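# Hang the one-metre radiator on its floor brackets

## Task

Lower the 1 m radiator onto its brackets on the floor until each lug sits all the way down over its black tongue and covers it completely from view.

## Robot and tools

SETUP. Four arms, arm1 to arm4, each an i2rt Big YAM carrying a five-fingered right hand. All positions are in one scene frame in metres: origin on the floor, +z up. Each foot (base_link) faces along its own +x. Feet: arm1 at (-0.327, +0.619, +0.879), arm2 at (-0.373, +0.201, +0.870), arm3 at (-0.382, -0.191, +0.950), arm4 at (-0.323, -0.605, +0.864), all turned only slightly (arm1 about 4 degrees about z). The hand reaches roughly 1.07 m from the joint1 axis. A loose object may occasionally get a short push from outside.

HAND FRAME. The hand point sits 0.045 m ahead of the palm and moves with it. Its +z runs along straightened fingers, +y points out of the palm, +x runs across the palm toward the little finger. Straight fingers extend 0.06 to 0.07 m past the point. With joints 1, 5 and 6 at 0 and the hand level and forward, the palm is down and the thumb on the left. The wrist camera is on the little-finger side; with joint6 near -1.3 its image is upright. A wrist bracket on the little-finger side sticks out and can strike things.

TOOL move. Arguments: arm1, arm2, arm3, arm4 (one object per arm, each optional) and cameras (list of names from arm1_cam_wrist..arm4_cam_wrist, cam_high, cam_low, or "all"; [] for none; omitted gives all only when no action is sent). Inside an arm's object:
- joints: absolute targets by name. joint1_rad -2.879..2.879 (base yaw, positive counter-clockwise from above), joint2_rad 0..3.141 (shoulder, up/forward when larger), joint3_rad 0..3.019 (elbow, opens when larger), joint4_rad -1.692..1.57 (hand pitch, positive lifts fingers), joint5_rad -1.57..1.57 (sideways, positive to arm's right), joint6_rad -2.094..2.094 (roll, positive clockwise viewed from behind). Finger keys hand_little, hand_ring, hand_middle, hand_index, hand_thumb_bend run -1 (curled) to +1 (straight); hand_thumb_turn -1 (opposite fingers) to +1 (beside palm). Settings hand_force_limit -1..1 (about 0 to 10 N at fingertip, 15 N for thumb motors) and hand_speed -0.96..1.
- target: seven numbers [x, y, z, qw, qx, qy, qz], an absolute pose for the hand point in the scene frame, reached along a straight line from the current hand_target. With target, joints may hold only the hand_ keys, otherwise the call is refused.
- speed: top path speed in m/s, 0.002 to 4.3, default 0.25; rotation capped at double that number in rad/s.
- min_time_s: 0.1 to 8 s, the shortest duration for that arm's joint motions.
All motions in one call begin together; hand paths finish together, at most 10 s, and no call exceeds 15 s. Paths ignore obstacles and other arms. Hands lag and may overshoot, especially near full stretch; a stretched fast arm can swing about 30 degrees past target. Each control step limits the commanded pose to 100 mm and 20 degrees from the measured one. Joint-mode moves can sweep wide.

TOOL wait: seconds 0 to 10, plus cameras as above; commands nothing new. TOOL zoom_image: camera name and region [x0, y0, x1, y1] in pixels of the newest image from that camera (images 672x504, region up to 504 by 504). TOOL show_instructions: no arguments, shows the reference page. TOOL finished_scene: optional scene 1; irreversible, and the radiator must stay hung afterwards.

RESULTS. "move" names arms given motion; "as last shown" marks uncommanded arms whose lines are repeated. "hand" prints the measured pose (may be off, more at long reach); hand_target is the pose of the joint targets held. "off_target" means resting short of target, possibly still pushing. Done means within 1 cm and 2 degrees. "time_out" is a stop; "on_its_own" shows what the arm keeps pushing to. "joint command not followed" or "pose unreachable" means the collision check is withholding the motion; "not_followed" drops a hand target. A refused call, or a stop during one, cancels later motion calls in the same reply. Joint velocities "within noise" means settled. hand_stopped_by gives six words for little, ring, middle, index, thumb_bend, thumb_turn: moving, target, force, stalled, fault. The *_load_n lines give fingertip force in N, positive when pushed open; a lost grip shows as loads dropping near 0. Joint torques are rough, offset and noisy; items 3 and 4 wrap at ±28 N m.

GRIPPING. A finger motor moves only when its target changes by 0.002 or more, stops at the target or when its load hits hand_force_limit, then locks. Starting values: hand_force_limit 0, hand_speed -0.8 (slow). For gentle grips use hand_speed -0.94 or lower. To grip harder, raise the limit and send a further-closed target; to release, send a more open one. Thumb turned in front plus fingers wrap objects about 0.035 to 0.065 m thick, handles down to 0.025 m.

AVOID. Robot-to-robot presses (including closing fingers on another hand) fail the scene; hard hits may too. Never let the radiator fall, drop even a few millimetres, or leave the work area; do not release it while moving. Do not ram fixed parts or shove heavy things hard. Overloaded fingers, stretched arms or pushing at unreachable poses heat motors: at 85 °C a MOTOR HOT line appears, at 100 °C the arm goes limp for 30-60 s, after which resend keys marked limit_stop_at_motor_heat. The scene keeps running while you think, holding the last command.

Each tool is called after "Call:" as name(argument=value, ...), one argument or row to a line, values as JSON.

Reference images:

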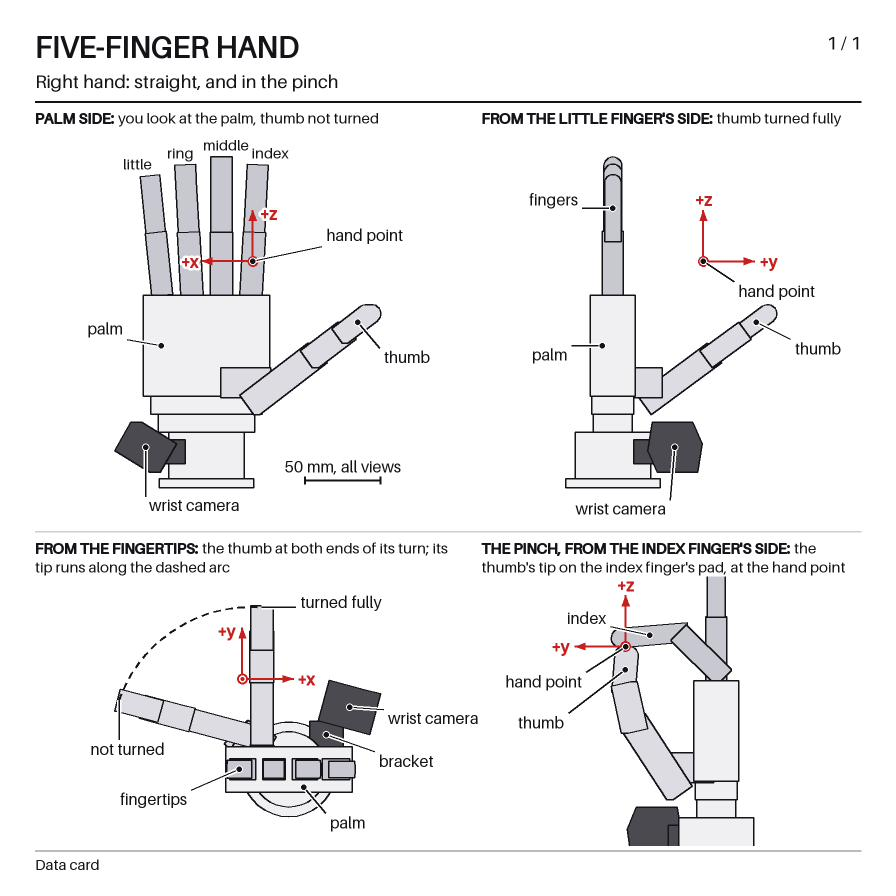

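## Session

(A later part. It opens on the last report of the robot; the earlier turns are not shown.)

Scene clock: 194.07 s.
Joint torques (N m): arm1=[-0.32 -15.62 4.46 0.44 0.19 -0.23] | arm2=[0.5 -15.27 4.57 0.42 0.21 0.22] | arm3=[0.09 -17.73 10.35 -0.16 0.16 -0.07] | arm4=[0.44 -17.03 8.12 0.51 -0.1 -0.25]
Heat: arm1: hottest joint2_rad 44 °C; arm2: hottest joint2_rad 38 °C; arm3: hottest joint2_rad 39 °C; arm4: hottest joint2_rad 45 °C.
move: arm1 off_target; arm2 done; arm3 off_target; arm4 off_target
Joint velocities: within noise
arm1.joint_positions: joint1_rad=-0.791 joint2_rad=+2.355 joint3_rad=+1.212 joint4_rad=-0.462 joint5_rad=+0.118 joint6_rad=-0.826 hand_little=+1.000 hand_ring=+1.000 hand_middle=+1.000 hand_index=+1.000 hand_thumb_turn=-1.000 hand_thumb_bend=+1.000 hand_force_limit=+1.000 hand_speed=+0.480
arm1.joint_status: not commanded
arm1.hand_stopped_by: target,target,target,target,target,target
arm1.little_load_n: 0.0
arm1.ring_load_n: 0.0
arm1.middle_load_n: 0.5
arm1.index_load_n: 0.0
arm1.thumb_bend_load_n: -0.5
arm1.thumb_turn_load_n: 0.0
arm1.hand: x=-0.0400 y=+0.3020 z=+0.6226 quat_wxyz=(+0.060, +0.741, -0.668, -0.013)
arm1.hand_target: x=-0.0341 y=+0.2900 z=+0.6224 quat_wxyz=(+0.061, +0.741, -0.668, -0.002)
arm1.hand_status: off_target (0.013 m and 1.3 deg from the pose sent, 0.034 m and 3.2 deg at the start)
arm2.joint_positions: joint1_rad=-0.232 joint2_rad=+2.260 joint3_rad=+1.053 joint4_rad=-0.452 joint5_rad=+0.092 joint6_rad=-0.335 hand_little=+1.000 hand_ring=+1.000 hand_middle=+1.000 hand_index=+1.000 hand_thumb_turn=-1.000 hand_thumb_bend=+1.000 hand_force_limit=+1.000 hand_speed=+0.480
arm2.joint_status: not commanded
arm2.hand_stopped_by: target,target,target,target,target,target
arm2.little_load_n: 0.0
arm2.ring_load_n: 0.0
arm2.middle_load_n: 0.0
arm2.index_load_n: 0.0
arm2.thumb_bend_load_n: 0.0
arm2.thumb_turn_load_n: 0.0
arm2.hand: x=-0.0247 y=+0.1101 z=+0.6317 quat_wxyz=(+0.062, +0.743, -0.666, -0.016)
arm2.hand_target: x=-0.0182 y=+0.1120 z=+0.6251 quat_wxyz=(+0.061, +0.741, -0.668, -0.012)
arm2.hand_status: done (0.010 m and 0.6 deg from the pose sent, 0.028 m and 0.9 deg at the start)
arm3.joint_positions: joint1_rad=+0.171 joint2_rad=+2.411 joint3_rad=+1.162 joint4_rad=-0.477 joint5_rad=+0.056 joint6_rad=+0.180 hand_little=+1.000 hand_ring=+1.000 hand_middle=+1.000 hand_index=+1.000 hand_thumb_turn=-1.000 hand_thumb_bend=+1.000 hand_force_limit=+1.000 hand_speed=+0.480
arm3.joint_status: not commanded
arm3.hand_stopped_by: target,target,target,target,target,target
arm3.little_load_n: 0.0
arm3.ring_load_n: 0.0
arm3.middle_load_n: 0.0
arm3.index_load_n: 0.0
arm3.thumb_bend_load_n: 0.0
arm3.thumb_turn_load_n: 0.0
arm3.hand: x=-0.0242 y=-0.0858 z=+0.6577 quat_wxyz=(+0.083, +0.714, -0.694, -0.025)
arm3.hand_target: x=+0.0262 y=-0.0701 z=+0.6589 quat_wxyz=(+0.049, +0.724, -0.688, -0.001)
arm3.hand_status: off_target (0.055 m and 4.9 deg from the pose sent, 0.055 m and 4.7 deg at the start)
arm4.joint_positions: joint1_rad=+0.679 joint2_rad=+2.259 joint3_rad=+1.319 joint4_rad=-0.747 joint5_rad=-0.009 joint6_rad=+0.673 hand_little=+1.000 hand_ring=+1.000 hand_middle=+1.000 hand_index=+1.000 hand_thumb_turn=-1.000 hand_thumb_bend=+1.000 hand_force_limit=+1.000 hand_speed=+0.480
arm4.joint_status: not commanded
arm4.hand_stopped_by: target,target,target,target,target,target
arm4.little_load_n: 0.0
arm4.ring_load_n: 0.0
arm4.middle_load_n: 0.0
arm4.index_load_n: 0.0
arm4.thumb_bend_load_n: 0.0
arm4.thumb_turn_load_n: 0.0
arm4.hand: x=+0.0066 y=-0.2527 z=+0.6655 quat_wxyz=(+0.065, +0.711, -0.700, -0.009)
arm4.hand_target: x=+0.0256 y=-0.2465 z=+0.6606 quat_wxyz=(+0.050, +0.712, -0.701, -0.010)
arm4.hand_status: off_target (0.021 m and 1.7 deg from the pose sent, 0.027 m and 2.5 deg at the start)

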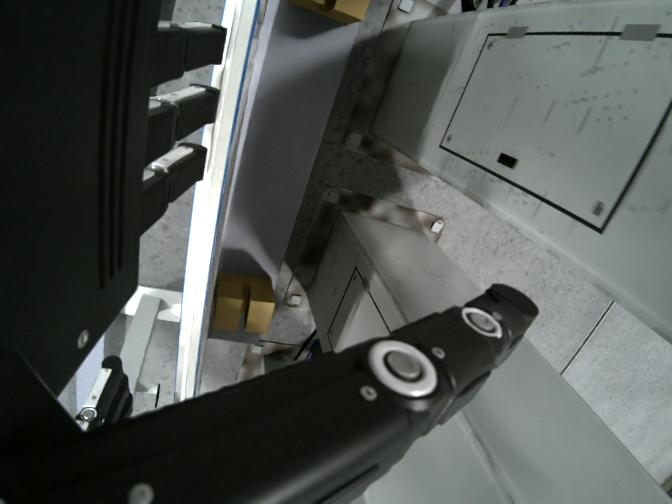

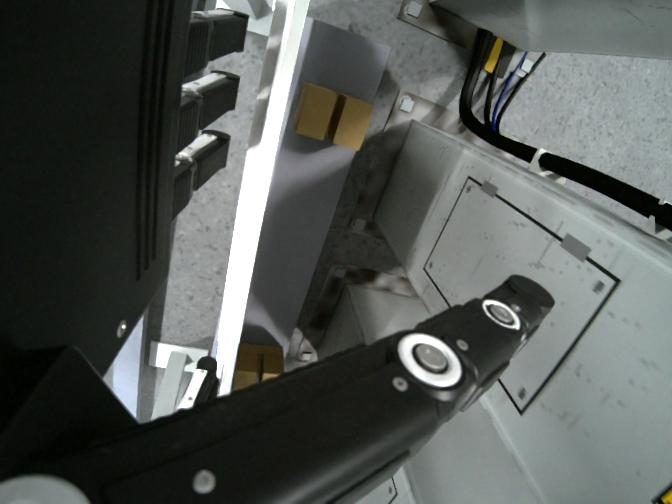

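Call:
move(
  cameras=["cam_low", "cam_high", "arm3_cam_wrist"],
)

Call:
zoom_image(
  camera="cam_low",
  region=[180, 120, 340, 280],
)

Call:
zoom_image(
  camera="cam_high",
  region=[280, 160, 420, 280],
)

Call:
zoom_image(
  camera="arm3_cam_wrist",
  region=[100, 0, 340, 240],
)

Scene clock: 194.97 s.
Joint torques (N m): arm1=[-0.62 -15.5 4.49 0.4 0.2 -0.24] | arm2=[0.38 -15.27 4.59 0.42 0.23 0.21] | arm3=[0.15 -17.67 10.33 -0.17 0.16 -0.07] | arm4=[0.73 -17.08 8.25 0.2 -0.13 -0.23]
Heat: arm1: hottest joint2_rad 44 °C; arm2: hottest joint2_rad 38 °C; arm3: hottest joint2_rad 38 °C; arm4: hottest joint2_rad 44 °C.
Joint velocities: within noise
arm1.joint_positions: joint1_rad=-0.791 joint2_rad=+2.355 joint3_rad=+1.212 joint4_rad=-0.462 joint5_rad=+0.118 joint6_rad=-0.826 hand_little=+1.000 hand_ring=+1.000 hand_middle=+1.000 hand_index=+1.000 hand_thumb_turn=-1.000 hand_thumb_bend=+1.000 hand_force_limit=+1.000 hand_speed=+0.480
arm1.joint_status: not commanded
arm1.hand_stopped_by: target,target,target,target,target,target
arm1.little_load_n: 0.0
arm1.ring_load_n: 0.0
arm1.middle_load_n: 0.0
arm1.index_load_n: 0.0
arm1.thumb_bend_load_n: 0.0
arm1.thumb_turn_load_n: 0.0
arm1.hand: x=-0.0400 y=+0.3020 z=+0.6226 quat_wxyz=(+0.060, +0.741, -0.668, -0.013) (m; scene frame)
arm1.hand_target: x=-0.0341 y=+0.2900 z=+0.6224 quat_wxyz=(+0.061, +0.741, -0.668, -0.002) (m; scene frame)
arm1.hand_status: off_target (0.013 m and 1.3 deg from the pose sent, 0.034 m and 3.2 deg at the start)
arm2.joint_positions: joint1_rad=-0.232 joint2_rad=+2.260 joint3_rad=+1.053 joint4_rad=-0.452 joint5_rad=+0.092 joint6_rad=-0.335 hand_little=+1.000 hand_ring=+1.000 hand_middle=+1.000 hand_index=+1.000 hand_thumb_turn=-1.000 hand_thumb_bend=+1.000 hand_force_limit=+1.000 hand_speed=+0.480
arm2.joint_status: not commanded
arm2.hand_stopped_by: target,target,target,target,target,target
arm2.little_load_n: 0.0
arm2.ring_load_n: 0.0
arm2.middle_load_n: 0.0
arm2.index_load_n: 0.0
arm2.thumb_bend_load_n: 0.0
arm2.thumb_turn_load_n: 0.0
arm2.hand: x=-0.0247 y=+0.1101 z=+0.6317 quat_wxyz=(+0.062, +0.743, -0.666, -0.016) (m; scene frame)
arm2.hand_target: x=-0.0182 y=+0.1120 z=+0.6251 quat_wxyz=(+0.061, +0.741, -0.668, -0.012) (m; scene frame)
arm2.hand_status: done (0.010 m and 0.6 deg from the pose sent, 0.028 m and 0.9 deg at the start)
arm3.joint_positions: joint1_rad=+0.171 joint2_rad=+2.411 joint3_rad=+1.162 joint4_rad=-0.477 joint5_rad=+0.056 joint6_rad=+0.180 hand_little=+1.000 hand_ring=+1.000 hand_middle=+1.000 hand_index=+1.000 hand_thumb_turn=-1.000 hand_thumb_bend=+1.000 hand_force_limit=+1.000 hand_speed=+0.480
arm3.joint_status: not commanded
arm3.hand_stopped_by: target,target,target,target,target,target
arm3.little_load_n: 0.0
arm3.ring_load_n: 0.0
arm3.middle_load_n: 0.0
arm3.index_load_n: 0.0
arm3.thumb_bend_load_n: 0.0
arm3.thumb_turn_load_n: 0.0
arm3.hand: x=-0.0242 y=-0.0858 z=+0.6577 quat_wxyz=(+0.083, +0.714, -0.694, -0.025) (m; scene frame)
arm3.hand_target: x=+0.0262 y=-0.0701 z=+0.6589 quat_wxyz=(+0.049, +0.724, -0.688, -0.001) (m; scene frame)
arm3.hand_status: off_target (0.055 m and 4.9 deg from the pose sent, 0.055 m and 4.7 deg at the start)
arm4.joint_positions: joint1_rad=+0.679 joint2_rad=+2.259 joint3_rad=+1.319 joint4_rad=-0.747 joint5_rad=-0.009 joint6_rad=+0.673 hand_little=+1.000 hand_ring=+1.000 hand_middle=+1.000 hand_index=+1.000 hand_thumb_turn=-1.000 hand_thumb_bend=+1.000 hand_force_limit=+1.000 hand_speed=+0.480
arm4.joint_status: not commanded
arm4.hand_stopped_by: target,target,target,target,target,target
arm4.little_load_n: 0.0
arm4.ring_load_n: 0.0
arm4.middle_load_n: 0.0
arm4.index_load_n: 0.0
arm4.thumb_bend_load_n: -0.5
arm4.thumb_turn_load_n: 0.0
arm4.hand: x=+0.0066 y=-0.2527 z=+0.6655 quat_wxyz=(+0.065, +0.711, -0.700, -0.009) (m; scene frame)
arm4.hand_target: x=+0.0256 y=-0.2465 z=+0.6606 quat_wxyz=(+0.050, +0.712, -0.701, -0.010) (m; scene frame)
arm4.hand_status: off_target (0.021 m and 1.7 deg from the pose sent, 0.027 m and 2.5 deg at the start)
pictures: arm3_cam_wrist, cam_high, cam_low

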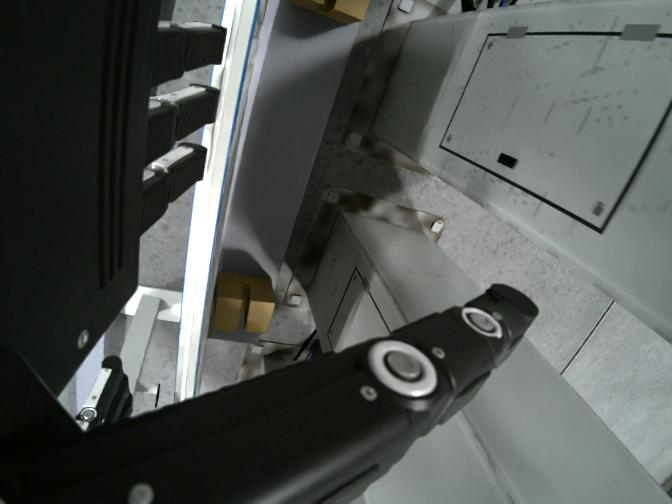

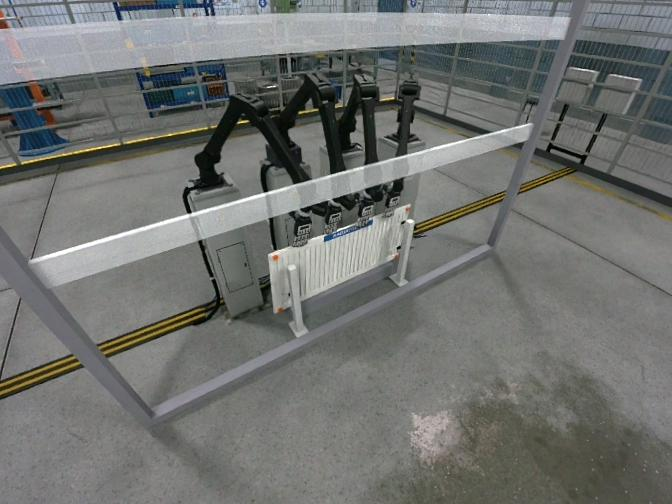

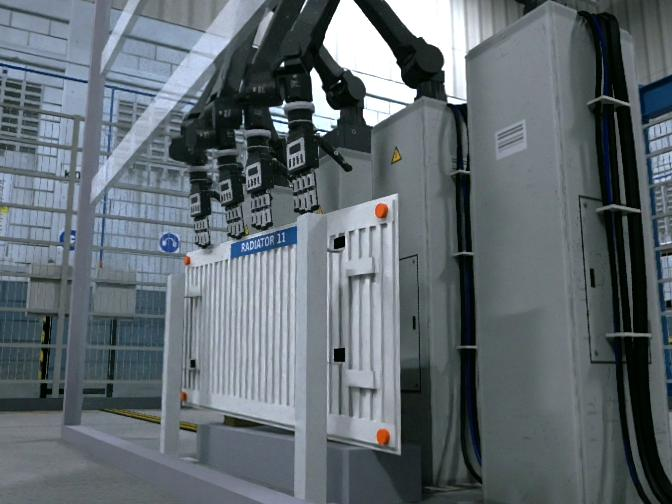

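Scaled by 3.150 from the camera's image (finer frame: 960x720).

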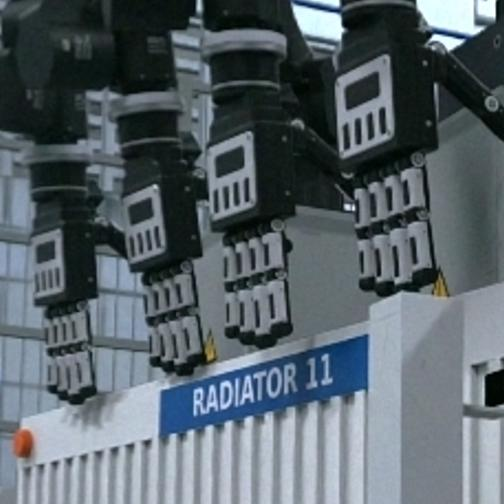

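Scaled by 3.600 from the camera's image (finer frame: 960x720).

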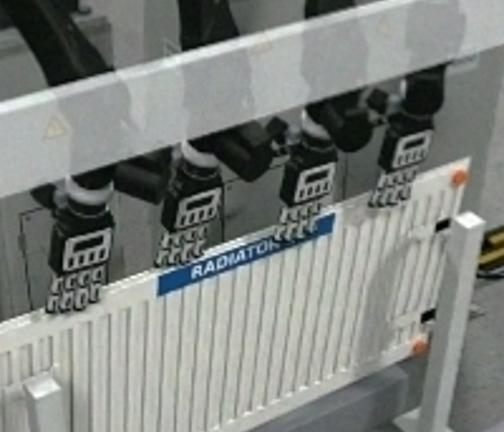

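Scaled by 2.100 from the camera's image (finer frame: 960x720).

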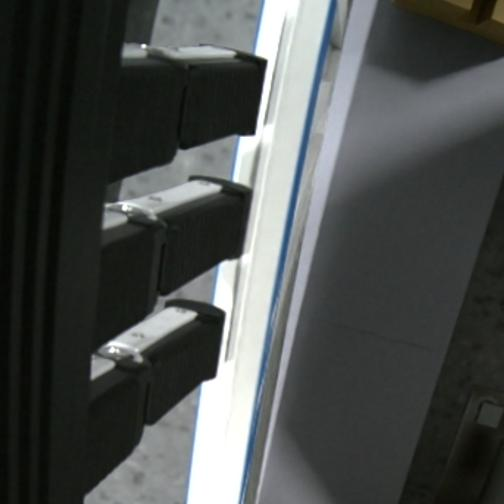

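Call:
move(
  arm3={"target": [0.005, -0.075, 0.68, 0.055, 0.721, -0.690, -0.006], "speed": 0.2},
  cameras=["arm3_cam_wrist"],
)

Scene clock: 196.30 s.
Joint torques (N m): arm1=[-0.26 -15.56 4.44 0.44 0.2 -0.24] | arm2=[0.56 -15.21 4.62 0.5 0.24 0.2] | arm3=[-0.03 -23.12 3.79 -0.08 0.02 -0.01] | arm4=[0.5 -16.5 8.29 0.31 -0.12 -0.27]
Heat: arm1: hottest joint2_rad 44 °C; arm2: hottest joint2_rad 38 °C; arm3: hottest joint2_rad 38 °C; arm4: hottest joint2_rad 44 °C.
move: arm3 off_target
Joint velocities: within noise
arm1, arm2, arm4: as last shown
arm3.joint_positions: joint1_rad=+0.171 joint2_rad=+2.405 joint3_rad=+1.158 joint4_rad=-0.481 joint5_rad=+0.056 joint6_rad=+0.180 hand_little=+1.000 hand_ring=+1.000 hand_middle=+1.000 hand_index=+1.000 hand_thumb_turn=-1.000 hand_thumb_bend=+1.000 hand_force_limit=+1.000 hand_speed=+0.480
arm3.joint_status: not commanded
arm3.hand_stopped_by: target,target,target,target,target,target
arm3.little_load_n: 0.0
arm3.ring_load_n: 0.0
arm3.middle_load_n: 0.0
arm3.index_load_n: 0.0
arm3.thumb_bend_load_n: 0.0
arm3.thumb_turn_load_n: 0.0
arm3.hand: x=-0.0254 y=-0.0860 z=+0.6602 quat_wxyz=(+0.084, +0.714, -0.694, -0.026)
arm3.hand_target: x=+0.0041 y=-0.0751 z=+0.6799 quat_wxyz=(+0.055, +0.721, -0.690, -0.006)
arm3.hand_status: off_target (0.038 m and 4.1 deg from the pose sent, 0.038 m and 4.0 deg at the start)

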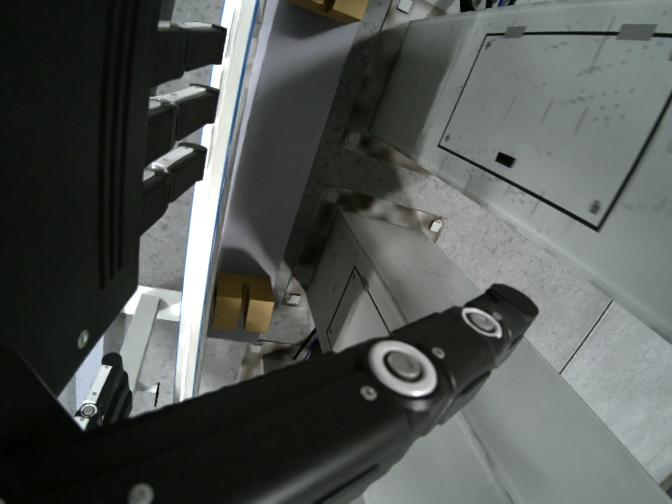

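Call:
move(
  arm3={"target": [0.005, -0.075, 0.715, 0.030, 0.718, -0.694, 0.0], "speed": 0.3},
)

Scene clock: 197.47 s.
Joint torques (N m): arm1=[-0.32 -15.56 4.42 0.43 0.21 -0.25] | arm2=[0.26 -15.5 4.64 0.42 0.24 0.2] | arm3=[-0.67 -20.54 3.93 0.57 -0.11 -0.01] | arm4=[-0.44 -16.85 8.09 0.35 -0.1 -0.26]
Heat: arm1: hottest joint2_rad 43 °C; arm2: hottest joint2_rad 38 °C; arm3: hottest joint2_rad 38 °C; arm4: hottest joint2_rad 44 °C.
move: arm3 off_target
Joint velocities: within noise
arm1, arm2, arm4: as last shown
arm3.joint_positions: joint1_rad=+0.171 joint2_rad=+2.274 joint3_rad=+1.092 joint4_rad=-0.479 joint5_rad=+0.042 joint6_rad=+0.180 hand_little=+1.000 hand_ring=+1.000 hand_middle=+1.000 hand_index=+1.000 hand_thumb_turn=-1.000 hand_thumb_bend=+1.000 hand_force_limit=+1.000 hand_speed=+0.480
arm3.joint_status: not commanded
arm3.hand_stopped_by: target,target,target,target,target,target
arm3.little_load_n: 0.0
arm3.ring_load_n: 0.0
arm3.middle_load_n: 0.0
arm3.index_load_n: 0.0
arm3.thumb_bend_load_n: 0.0
arm3.thumb_turn_load_n: 0.0
arm3.hand: x=-0.0142 y=-0.0810 z=+0.7043 quat_wxyz=(+0.052, +0.715, -0.697, -0.013)
arm3.hand_target: x=+0.0048 y=-0.0751 z=+0.7151 quat_wxyz=(+0.030, +0.719, -0.695, +0.000)
arm3.hand_status: off_target (0.023 m and 3.0 deg from the pose sent, 0.063 m and 6.9 deg at the start)
arm4.thumb_bend_load_n: 0.0
pictures: none

Call:
move(
  arm3={"target": [0.022, -0.070, 0.640, 0.040, 0.720, -0.692, 0.004], "speed": 0.15},
  arm4={"target": [0.030, -0.245, 0.648, 0.050, 0.711, -0.700, -0.010], "speed": 0.15},
  arm1={"target": [-0.036, 0.292, 0.610, 0.061, 0.741, -0.668, -0.002], "speed": 0.12},
  cameras=["arm3_cam_wrist", "arm4_cam_wrist", "cam_low"],
)

Scene clock: 199.03 s.
Joint torques (N m): arm1=[-0.62 -15.33 4.36 0.49 0.2 -0.23] | arm2=[0.26 -15.38 4.6 0.47 0.24 0.18] | arm3=[-0.21 -18.9 7.42 0.47 0.18 0.05] | arm4=[-0.09 -16.62 8.54 0.25 -0.08 -0.22]
Heat: arm1: hottest joint2_rad 43 °C; arm2: hottest joint2_rad 38 °C; arm3: hottest joint2_rad 38 °C; arm4: hottest joint2_rad 44 °C.
move: arm1 off_target; arm3 off_target; arm4 off_target
Joint velocities: within noise
arm1.joint_positions: joint1_rad=-0.791 joint2_rad=+2.382 joint3_rad=+1.212 joint4_rad=-0.439 joint5_rad=+0.118 joint6_rad=-0.826 hand_little=+1.000 hand_ring=+1.000 hand_middle=+1.000 hand_index=+1.000 hand_thumb_turn=-1.000 hand_thumb_bend=+1.000 hand_force_limit=+1.000 hand_speed=+0.480
arm1.joint_status: not commanded
arm1.hand_stopped_by: target,target,target,target,target,target
arm1.little_load_n: 0.0
arm1.ring_load_n: 0.0
arm1.middle_load_n: 0.0
arm1.index_load_n: 0.0
arm1.thumb_bend_load_n: 0.0
arm1.thumb_turn_load_n: 0.0
arm1.hand: x=-0.0433 y=+0.3049 z=+0.6104 quat_wxyz=(+0.060, +0.741, -0.668, -0.015)
arm1.hand_target: x=-0.0361 y=+0.2920 z=+0.6104 quat_wxyz=(+0.061, +0.741, -0.668, -0.002)
arm1.hand_status: off_target (0.015 m and 1.5 deg from the pose sent, 0.017 m and 1.3 deg at the start)
arm2: as last shown
arm2.thumb_bend_load_n: -0.5
arm3.joint_positions: joint1_rad=+0.175 joint2_rad=+2.449 joint3_rad=+1.176 joint4_rad=-0.424 joint5_rad=+0.053 joint6_rad=+0.180 hand_little=+1.000 hand_ring=+1.000 hand_middle=+1.000 hand_index=+1.000 hand_thumb_turn=-1.000 hand_thumb_bend=+1.000 hand_force_limit=+1.000 hand_speed=+0.480
arm3.joint_status: not commanded
arm3.hand_stopped_by: target,target,target,target,target,target
arm3.little_load_n: 0.0
arm3.ring_load_n: 0.0
arm3.middle_load_n: 0.0
arm3.index_load_n: 0.0
arm3.thumb_bend_load_n: 0.0
arm3.thumb_turn_load_n: 0.0
arm3.hand: x=-0.0192 y=-0.0824 z=+0.6397 quat_wxyz=(+0.071, +0.716, -0.694, -0.019)
arm3.hand_target: x=+0.0210 y=-0.0701 z=+0.6424 quat_wxyz=(+0.040, +0.720, -0.692, +0.004)
arm3.hand_status: off_target (0.043 m and 4.4 deg from the pose sent, 0.075 m and 2.6 deg at the start)
arm4.joint_positions: joint1_rad=+0.679 joint2_rad=+2.289 joint3_rad=+1.331 joint4_rad=-0.738 joint5_rad=-0.009 joint6_rad=+0.670 hand_little=+1.000 hand_ring=+1.000 hand_middle=+1.000 hand_index=+1.000 hand_thumb_turn=-1.000 hand_thumb_bend=+1.000 hand_force_limit=+1.000 hand_speed=+0.480
arm4.joint_status: not commanded
arm4.hand_stopped_by: target,target,target,target,target,target
arm4.little_load_n: 0.0
arm4.ring_load_n: 0.0
arm4.middle_load_n: 0.0
arm4.index_load_n: 0.0
arm4.thumb_bend_load_n: 0.0
arm4.thumb_turn_load_n: 0.0
arm4.hand: x=+0.0059 y=-0.2535 z=+0.6531 quat_wxyz=(+0.069, +0.712, -0.699, -0.010)
arm4.hand_target: x=+0.0295 y=-0.2457 z=+0.6489 quat_wxyz=(+0.050, +0.712, -0.701, -0.009)
arm4.hand_status: off_target (0.026 m and 2.2 deg from the pose sent, 0.030 m and 1.7 deg at the start)

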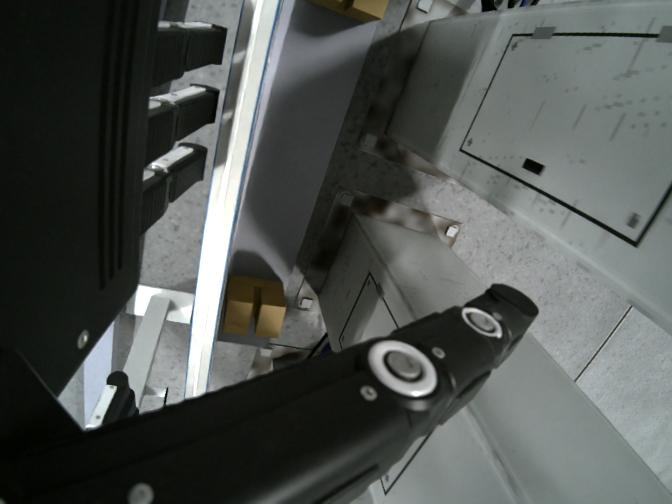

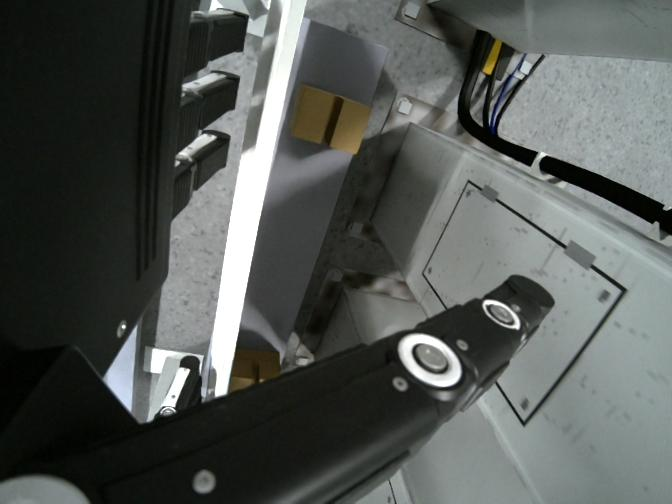

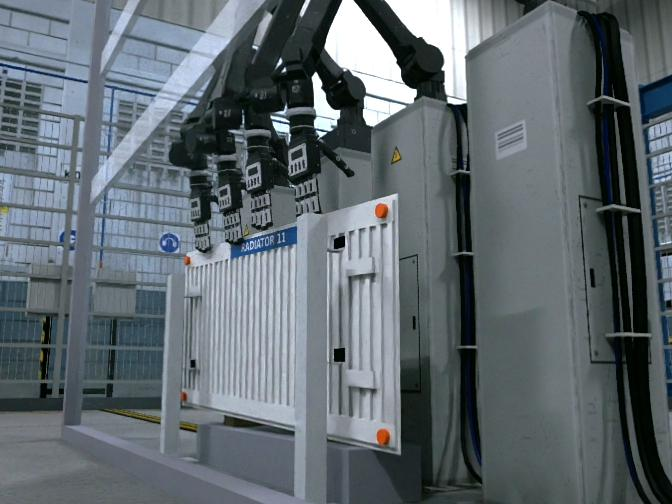

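Call:
move(
  arm1={"target": [-0.036, 0.290, 0.595, 0.061, 0.741, -0.668, -0.002], "speed": 0.08},
  arm2={"target": [-0.018, 0.112, 0.603, 0.061, 0.741, -0.668, -0.012], "speed": 0.08},
  arm3={"target": [0.030, -0.067, 0.616, 0.030, 0.722, -0.690, 0.012], "speed": 0.08},
  arm4={"target": [0.034, -0.244, 0.628, 0.050, 0.711, -0.700, -0.010], "speed": 0.08},
  cameras=["all"],
)

Scene clock: 200.40 s.
Joint torques (N m): arm1=[-0.62 -15.85 4.23 0.49 0.2 -0.25] | arm2=[0.5 -15.62 4.21 0.51 0.23 0.21] | arm3=[-0.32 -18.55 7.92 0.62 0.18 0.02] | arm4=[-0.62 -17.32 8.76 0.42 -0.06 -0.24]
Heat: arm1: hottest joint2_rad 43 °C; arm2: hottest joint2_rad 38 °C; arm3: hottest joint2_rad 38 °C; arm4: hottest joint2_rad 44 °C.
move: arm1 off_target; arm2 done; arm3 off_target; arm4 off_target
Joint velocities: within noise
arm1.joint_positions: joint1_rad=-0.791 joint2_rad=+2.421 joint3_rad=+1.232 joint4_rad=-0.420 joint5_rad=+0.118 joint6_rad=-0.829 hand_little=+1.000 hand_ring=+1.000 hand_middle=+1.000 hand_index=+1.000 hand_thumb_turn=-1.000 hand_thumb_bend=+1.000 hand_force_limit=+1.000 hand_speed=+0.480
arm1.joint_status: not commanded
arm1.hand_stopped_by: target,target,target,target,target,target
arm1.little_load_n: 0.0
arm1.ring_load_n: 0.0
arm1.middle_load_n: 0.0
arm1.index_load_n: 0.0
arm1.thumb_bend_load_n: 0.0
arm1.thumb_turn_load_n: 0.0
arm1.hand: x=-0.0427 y=+0.3041 z=+0.5950 quat_wxyz=(+0.060, +0.742, -0.667, -0.016)
arm1.hand_target: x=-0.0362 y=+0.2902 z=+0.5953 quat_wxyz=(+0.061, +0.741, -0.668, -0.002)
arm1.hand_status: off_target (0.016 m and 1.6 deg from the pose sent, 0.023 m and 1.5 deg at the start)
arm2.joint_positions: joint1_rad=-0.232 joint2_rad=+2.317 joint3_rad=+1.074 joint4_rad=-0.417 joint5_rad=+0.092 joint6_rad=-0.335 hand_little=+1.000 hand_ring=+1.000 hand_middle=+1.000 hand_index=+1.000 hand_thumb_turn=-1.000 hand_thumb_bend=+1.000 hand_force_limit=+1.000 hand_speed=+0.480
arm2.joint_status: not commanded
arm2.hand_stopped_by: target,target,target,target,target,target
arm2.little_load_n: 0.0
arm2.ring_load_n: 0.0
arm2.middle_load_n: 0.0
arm2.index_load_n: 0.0
arm2.thumb_bend_load_n: 0.0
arm2.thumb_turn_load_n: 0.0
arm2.hand: x=-0.0238 y=+0.1099 z=+0.6098 quat_wxyz=(+0.062, +0.743, -0.666, -0.016)
arm2.hand_target: x=-0.0181 y=+0.1120 z=+0.6031 quat_wxyz=(+0.061, +0.741, -0.668, -0.012)
arm2.hand_status: done (0.009 m and 0.6 deg from the pose sent, 0.030 m and 0.6 deg at the start)
arm3.joint_positions: joint1_rad=+0.180 joint2_rad=+2.498 joint3_rad=+1.201 joint4_rad=-0.378 joint5_rad=+0.055 joint6_rad=+0.180 hand_little=+1.000 hand_ring=+1.000 hand_middle=+1.000 hand_index=+1.000 hand_thumb_turn=-1.000 hand_thumb_bend=+1.000 hand_force_limit=+1.000 hand_speed=+0.480
arm3.joint_status: not commanded
arm3.hand_stopped_by: target,target,target,target,target,target
arm3.little_load_n: 0.0
arm3.ring_load_n: 0.0
arm3.middle_load_n: 0.0
arm3.index_load_n: 0.0
arm3.thumb_bend_load_n: 0.0
arm3.thumb_turn_load_n: 0.0
arm3.hand: x=-0.0141 y=-0.0797 z=+0.6187 quat_wxyz=(+0.062, +0.718, -0.693, -0.011)
arm3.hand_target: x=+0.0289 y=-0.0671 z=+0.6191 quat_wxyz=(+0.030, +0.723, -0.691, +0.012)
arm3.hand_status: off_target (0.046 m and 4.6 deg from the pose sent, 0.057 m and 5.9 deg at the start)
arm4.joint_positions: joint1_rad=+0.680 joint2_rad=+2.339 joint3_rad=+1.352 joint4_rad=-0.717 joint5_rad=-0.009 joint6_rad=+0.667 hand_little=+1.000 hand_ring=+1.000 hand_middle=+1.000 hand_index=+1.000 hand_thumb_turn=-1.000 hand_thumb_bend=+1.000 hand_force_limit=+1.000 hand_speed=+0.480
arm4.joint_status: not commanded
arm4.hand_stopped_by: target,target,target,target,target,target
arm4.little_load_n: 0.0
arm4.ring_load_n: 0.0
arm4.middle_load_n: 0.0
arm4.index_load_n: 0.0
arm4.thumb_bend_load_n: 0.0
arm4.thumb_turn_load_n: 0.0
arm4.hand: x=+0.0054 y=-0.2534 z=+0.6319 quat_wxyz=(+0.073, +0.713, -0.697, -0.010)
arm4.hand_target: x=+0.0335 y=-0.2448 z=+0.6293 quat_wxyz=(+0.050, +0.712, -0.701, -0.009)
arm4.hand_status: off_target (0.030 m and 2.7 deg from the pose sent, 0.039 m and 2.2 deg at the start)
pictures: arm1_cam_wrist, arm2_cam_wrist, arm3_cam_wrist, arm4_cam_wrist, cam_high, cam_low

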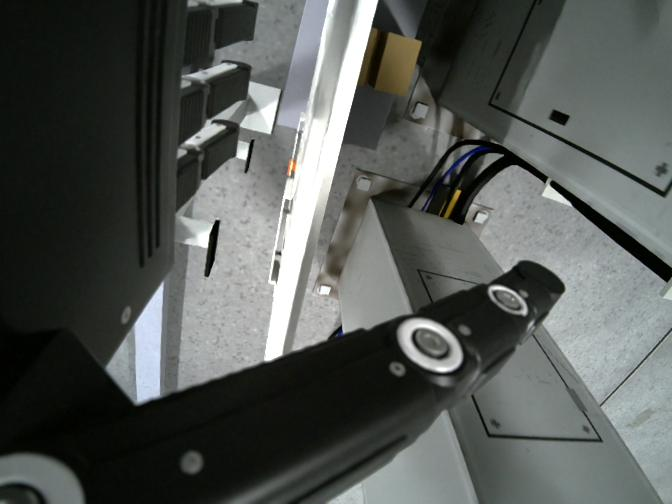

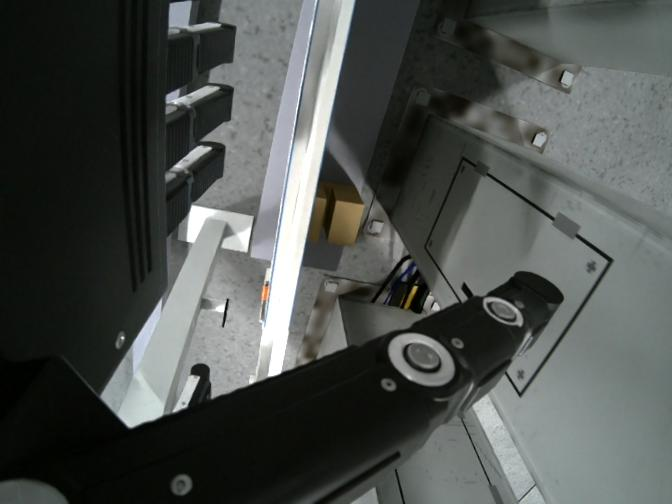

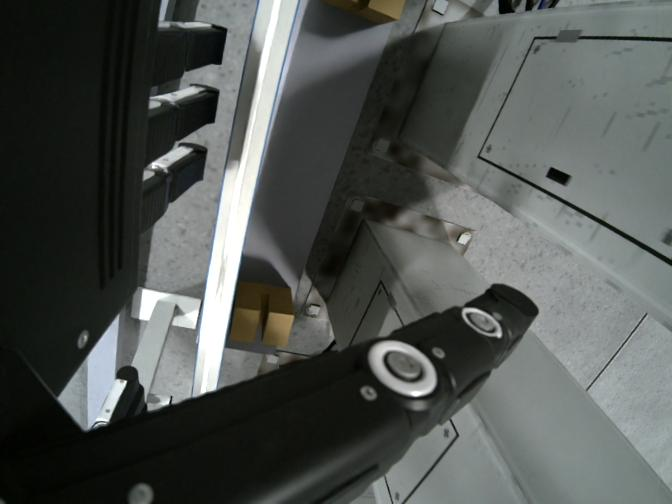

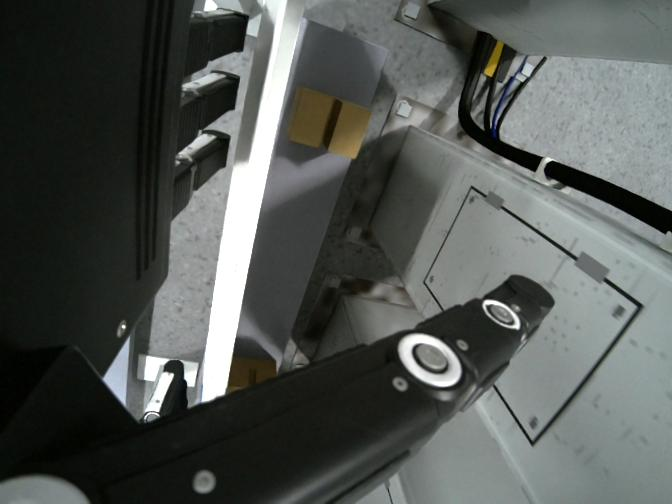

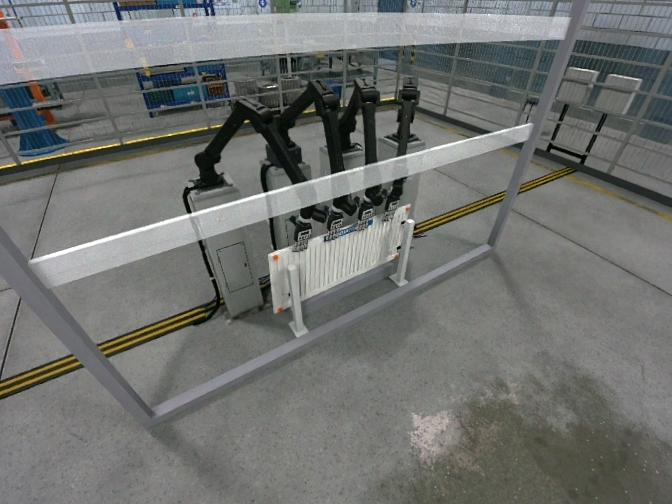

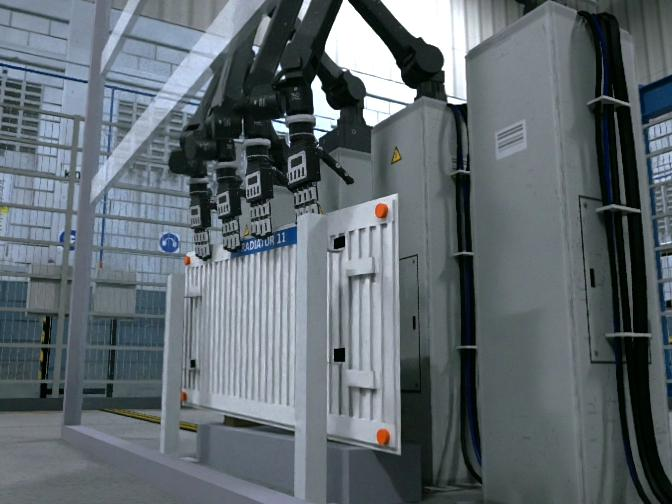

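Call:
zoom_image(
  camera="cam_low",
  region=[180, 140, 340, 280],
)

Call:
zoom_image(
  camera="cam_high",
  region=[280, 180, 420, 280],
)

Scaled by 3.150 from the camera's image (finer frame: 960x720).

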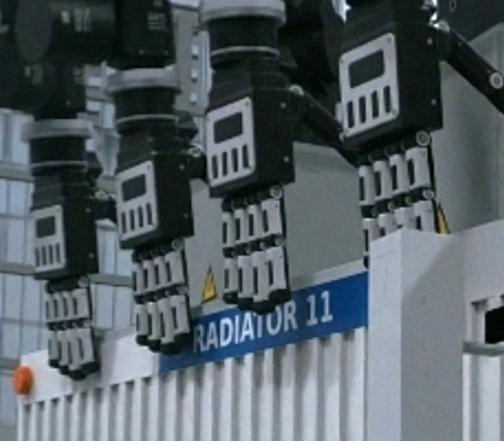

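Scaled by 3.600 from the camera's image (finer frame: 960x720).

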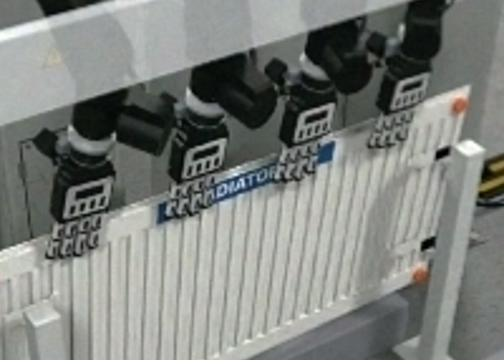

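Call:
move(
  arm1={"target": [-0.044, 0.290, 0.540, 0.061, 0.741, -0.668, -0.002], "speed": 0.1},
  arm2={"target": [-0.024, 0.112, 0.550, 0.061, 0.741, -0.668, -0.012], "speed": 0.1},
  arm3={"target": [0.026, -0.067, 0.568, 0.030, 0.722, -0.690, 0.012], "speed": 0.1},
  arm4={"target": [0.030, -0.244, 0.578, 0.045, 0.711, -0.700, -0.005], "speed": 0.1},
  cameras=["all"],
)

Scene clock: 203.07 s.
Joint torques (N m): arm1=[-0.91 -16.56 3.29 0.4 0.22 -0.23] | arm2=[0.21 -16.15 3.14 0.47 0.24 0.19] | arm3=[-0.32 -19.08 6.48 0.57 0.18 0.04] | arm4=[-0.21 -18.84 7.04 0.42 0.05 -0.18]
Heat: arm1: hottest joint2_rad 43 °C; arm2: hottest joint2_rad 38 °C; arm3: hottest joint2_rad 38 °C; arm4: hottest joint2_rad 44 °C.
move: arm1 off_target; arm2 done; arm3 off_target; arm4 off_target
Joint velocities: within noise
arm1.joint_positions: joint1_rad=-0.798 joint2_rad=+2.557 joint3_rad=+1.283 joint4_rad=-0.337 joint5_rad=+0.118 joint6_rad=-0.839 hand_little=+1.000 hand_ring=+1.000 hand_middle=+1.000 hand_index=+1.000 hand_thumb_turn=-1.000 hand_thumb_bend=+1.000 hand_force_limit=+1.000 hand_speed=+0.480
arm1.joint_status: not commanded
arm1.hand_stopped_by: target,target,target,target,target,target
arm1.little_load_n: 0.0
arm1.ring_load_n: -0.5
arm1.middle_load_n: 0.5
arm1.index_load_n: 0.0
arm1.thumb_bend_load_n: 0.0
arm1.thumb_turn_load_n: 0.0
arm1.hand: x=-0.0501 y=+0.3055 z=+0.5379 quat_wxyz=(+0.060, +0.743, -0.666, -0.017)
arm1.hand_target: x=-0.0442 y=+0.2901 z=+0.5403 quat_wxyz=(+0.061, +0.741, -0.668, -0.002)
arm1.hand_status: off_target (0.017 m and 1.7 deg from the pose sent, 0.057 m and 1.6 deg at the start)
arm2.joint_positions: joint1_rad=-0.232 joint2_rad=+2.454 joint3_rad=+1.120 joint4_rad=-0.327 joint5_rad=+0.092 joint6_rad=-0.335 hand_little=+1.000 hand_ring=+1.000 hand_middle=+1.000 hand_index=+1.000 hand_thumb_turn=-1.000 hand_thumb_bend=+1.000 hand_force_limit=+1.000 hand_speed=+0.480
arm2.joint_status: not commanded
arm2.hand_stopped_by: target,target,target,target,target,target
arm2.little_load_n: 0.0
arm2.ring_load_n: 0.0
arm2.middle_load_n: 0.0
arm2.index_load_n: 0.0
arm2.thumb_bend_load_n: -0.5
arm2.thumb_turn_load_n: 0.0
arm2.hand: x=-0.0285 y=+0.1109 z=+0.5560 quat_wxyz=(+0.062, +0.743, -0.666, -0.017)
arm2.hand_target: x=-0.0242 y=+0.1120 z=+0.5501 quat_wxyz=(+0.061, +0.741, -0.668, -0.012)
arm2.hand_status: done (0.008 m and 0.6 deg from the pose sent, 0.060 m and 0.6 deg at the start)
arm3.joint_positions: joint1_rad=+0.182 joint2_rad=+2.619 joint3_rad=+1.275 joint4_rad=-0.319 joint5_rad=+0.055 joint6_rad=+0.180 hand_little=+1.000 hand_ring=+1.000 hand_middle=+1.000 hand_index=+1.000 hand_thumb_turn=-1.000 hand_thumb_bend=+1.000 hand_force_limit=+1.000 hand_speed=+0.480
arm3.joint_status: not commanded
arm3.hand_stopped_by: target,target,target,target,target,target
arm3.little_load_n: 0.0
arm3.ring_load_n: 0.0
arm3.middle_load_n: 0.0
arm3.index_load_n: 0.0
arm3.thumb_bend_load_n: 0.0
arm3.thumb_turn_load_n: 0.0
arm3.hand: x=-0.0106 y=-0.0779 z=+0.5702 quat_wxyz=(+0.057, +0.719, -0.693, -0.008)
arm3.hand_target: x=+0.0255 y=-0.0669 z=+0.5702 quat_wxyz=(+0.030, +0.723, -0.691, +0.012)
arm3.hand_status: off_target (0.038 m and 3.9 deg from the pose sent, 0.066 m and 4.6 deg at the start)
arm4.joint_positions: joint1_rad=+0.681 joint2_rad=+2.446 joint3_rad=+1.389 joint4_rad=-0.624 joint5_rad=-0.006 joint6_rad=+0.667 hand_little=+1.000 hand_ring=+1.000 hand_middle=+1.000 hand_index=+1.000 hand_thumb_turn=-1.000 hand_thumb_bend=+1.000 hand_force_limit=+1.000 hand_speed=+0.480
arm4.joint_status: not commanded
arm4.hand_stopped_by: target,target,target,target,target,target
arm4.little_load_n: 0.0
arm4.ring_load_n: 0.0
arm4.middle_load_n: 0.0
arm4.index_load_n: 0.0
arm4.thumb_bend_load_n: 0.0
arm4.thumb_turn_load_n: 0.0
arm4.hand: x=+0.0096 y=-0.2505 z=+0.5819 quat_wxyz=(+0.062, +0.714, -0.697, -0.008)
arm4.hand_target: x=+0.0298 y=-0.2444 z=+0.5788 quat_wxyz=(+0.045, +0.712, -0.701, -0.005)
arm4.hand_status: off_target (0.022 m and 2.0 deg from the pose sent, 0.060 m and 3.4 deg at the start)
pictures: arm1_cam_wrist, arm2_cam_wrist, arm3_cam_wrist, arm4_cam_wrist, cam_high, cam_low

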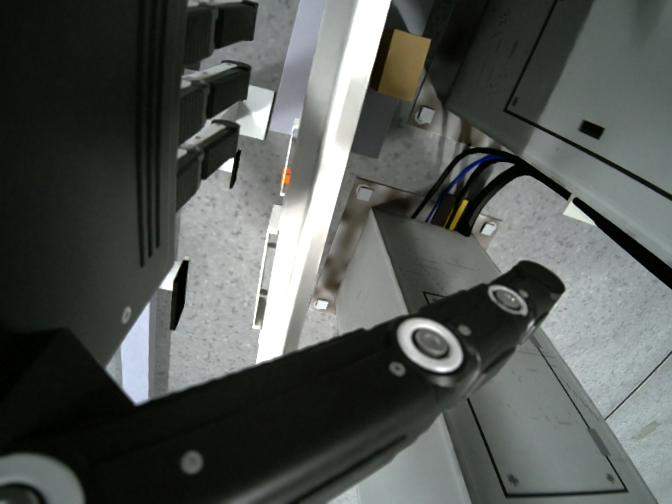

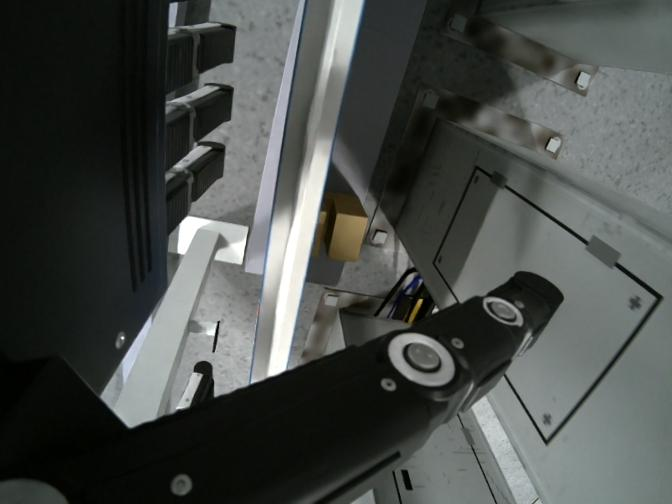

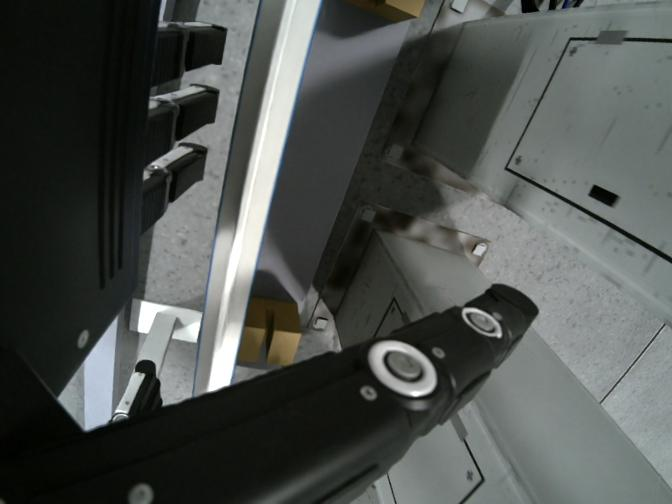

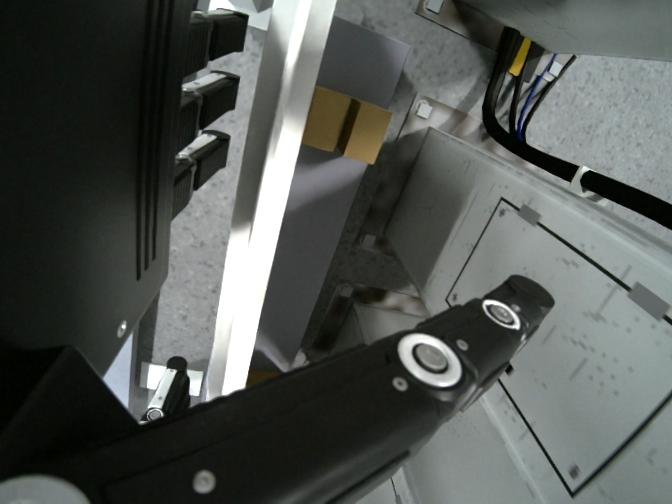

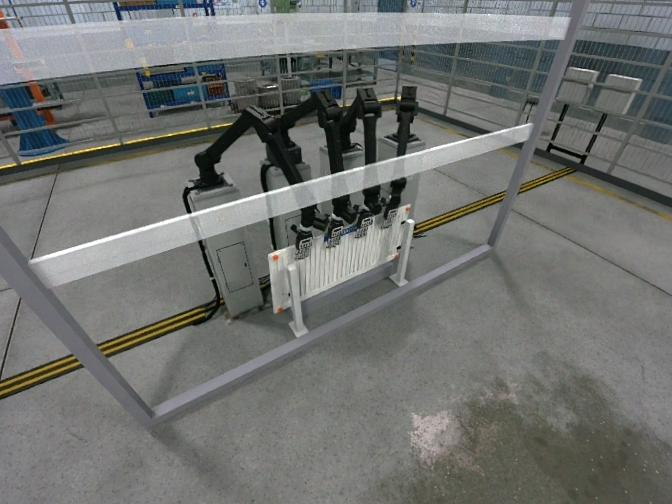

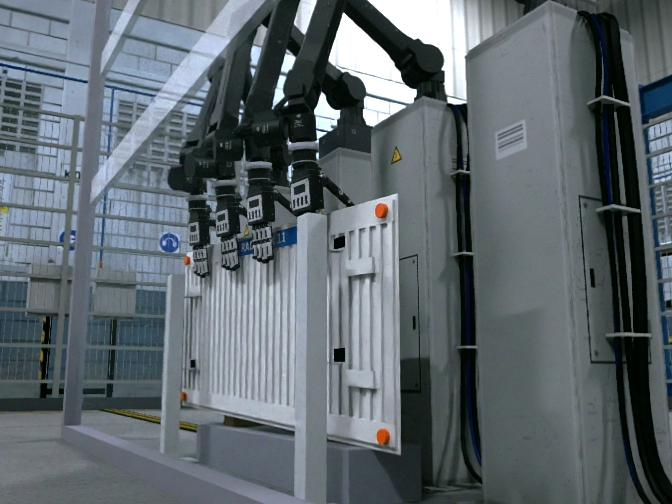

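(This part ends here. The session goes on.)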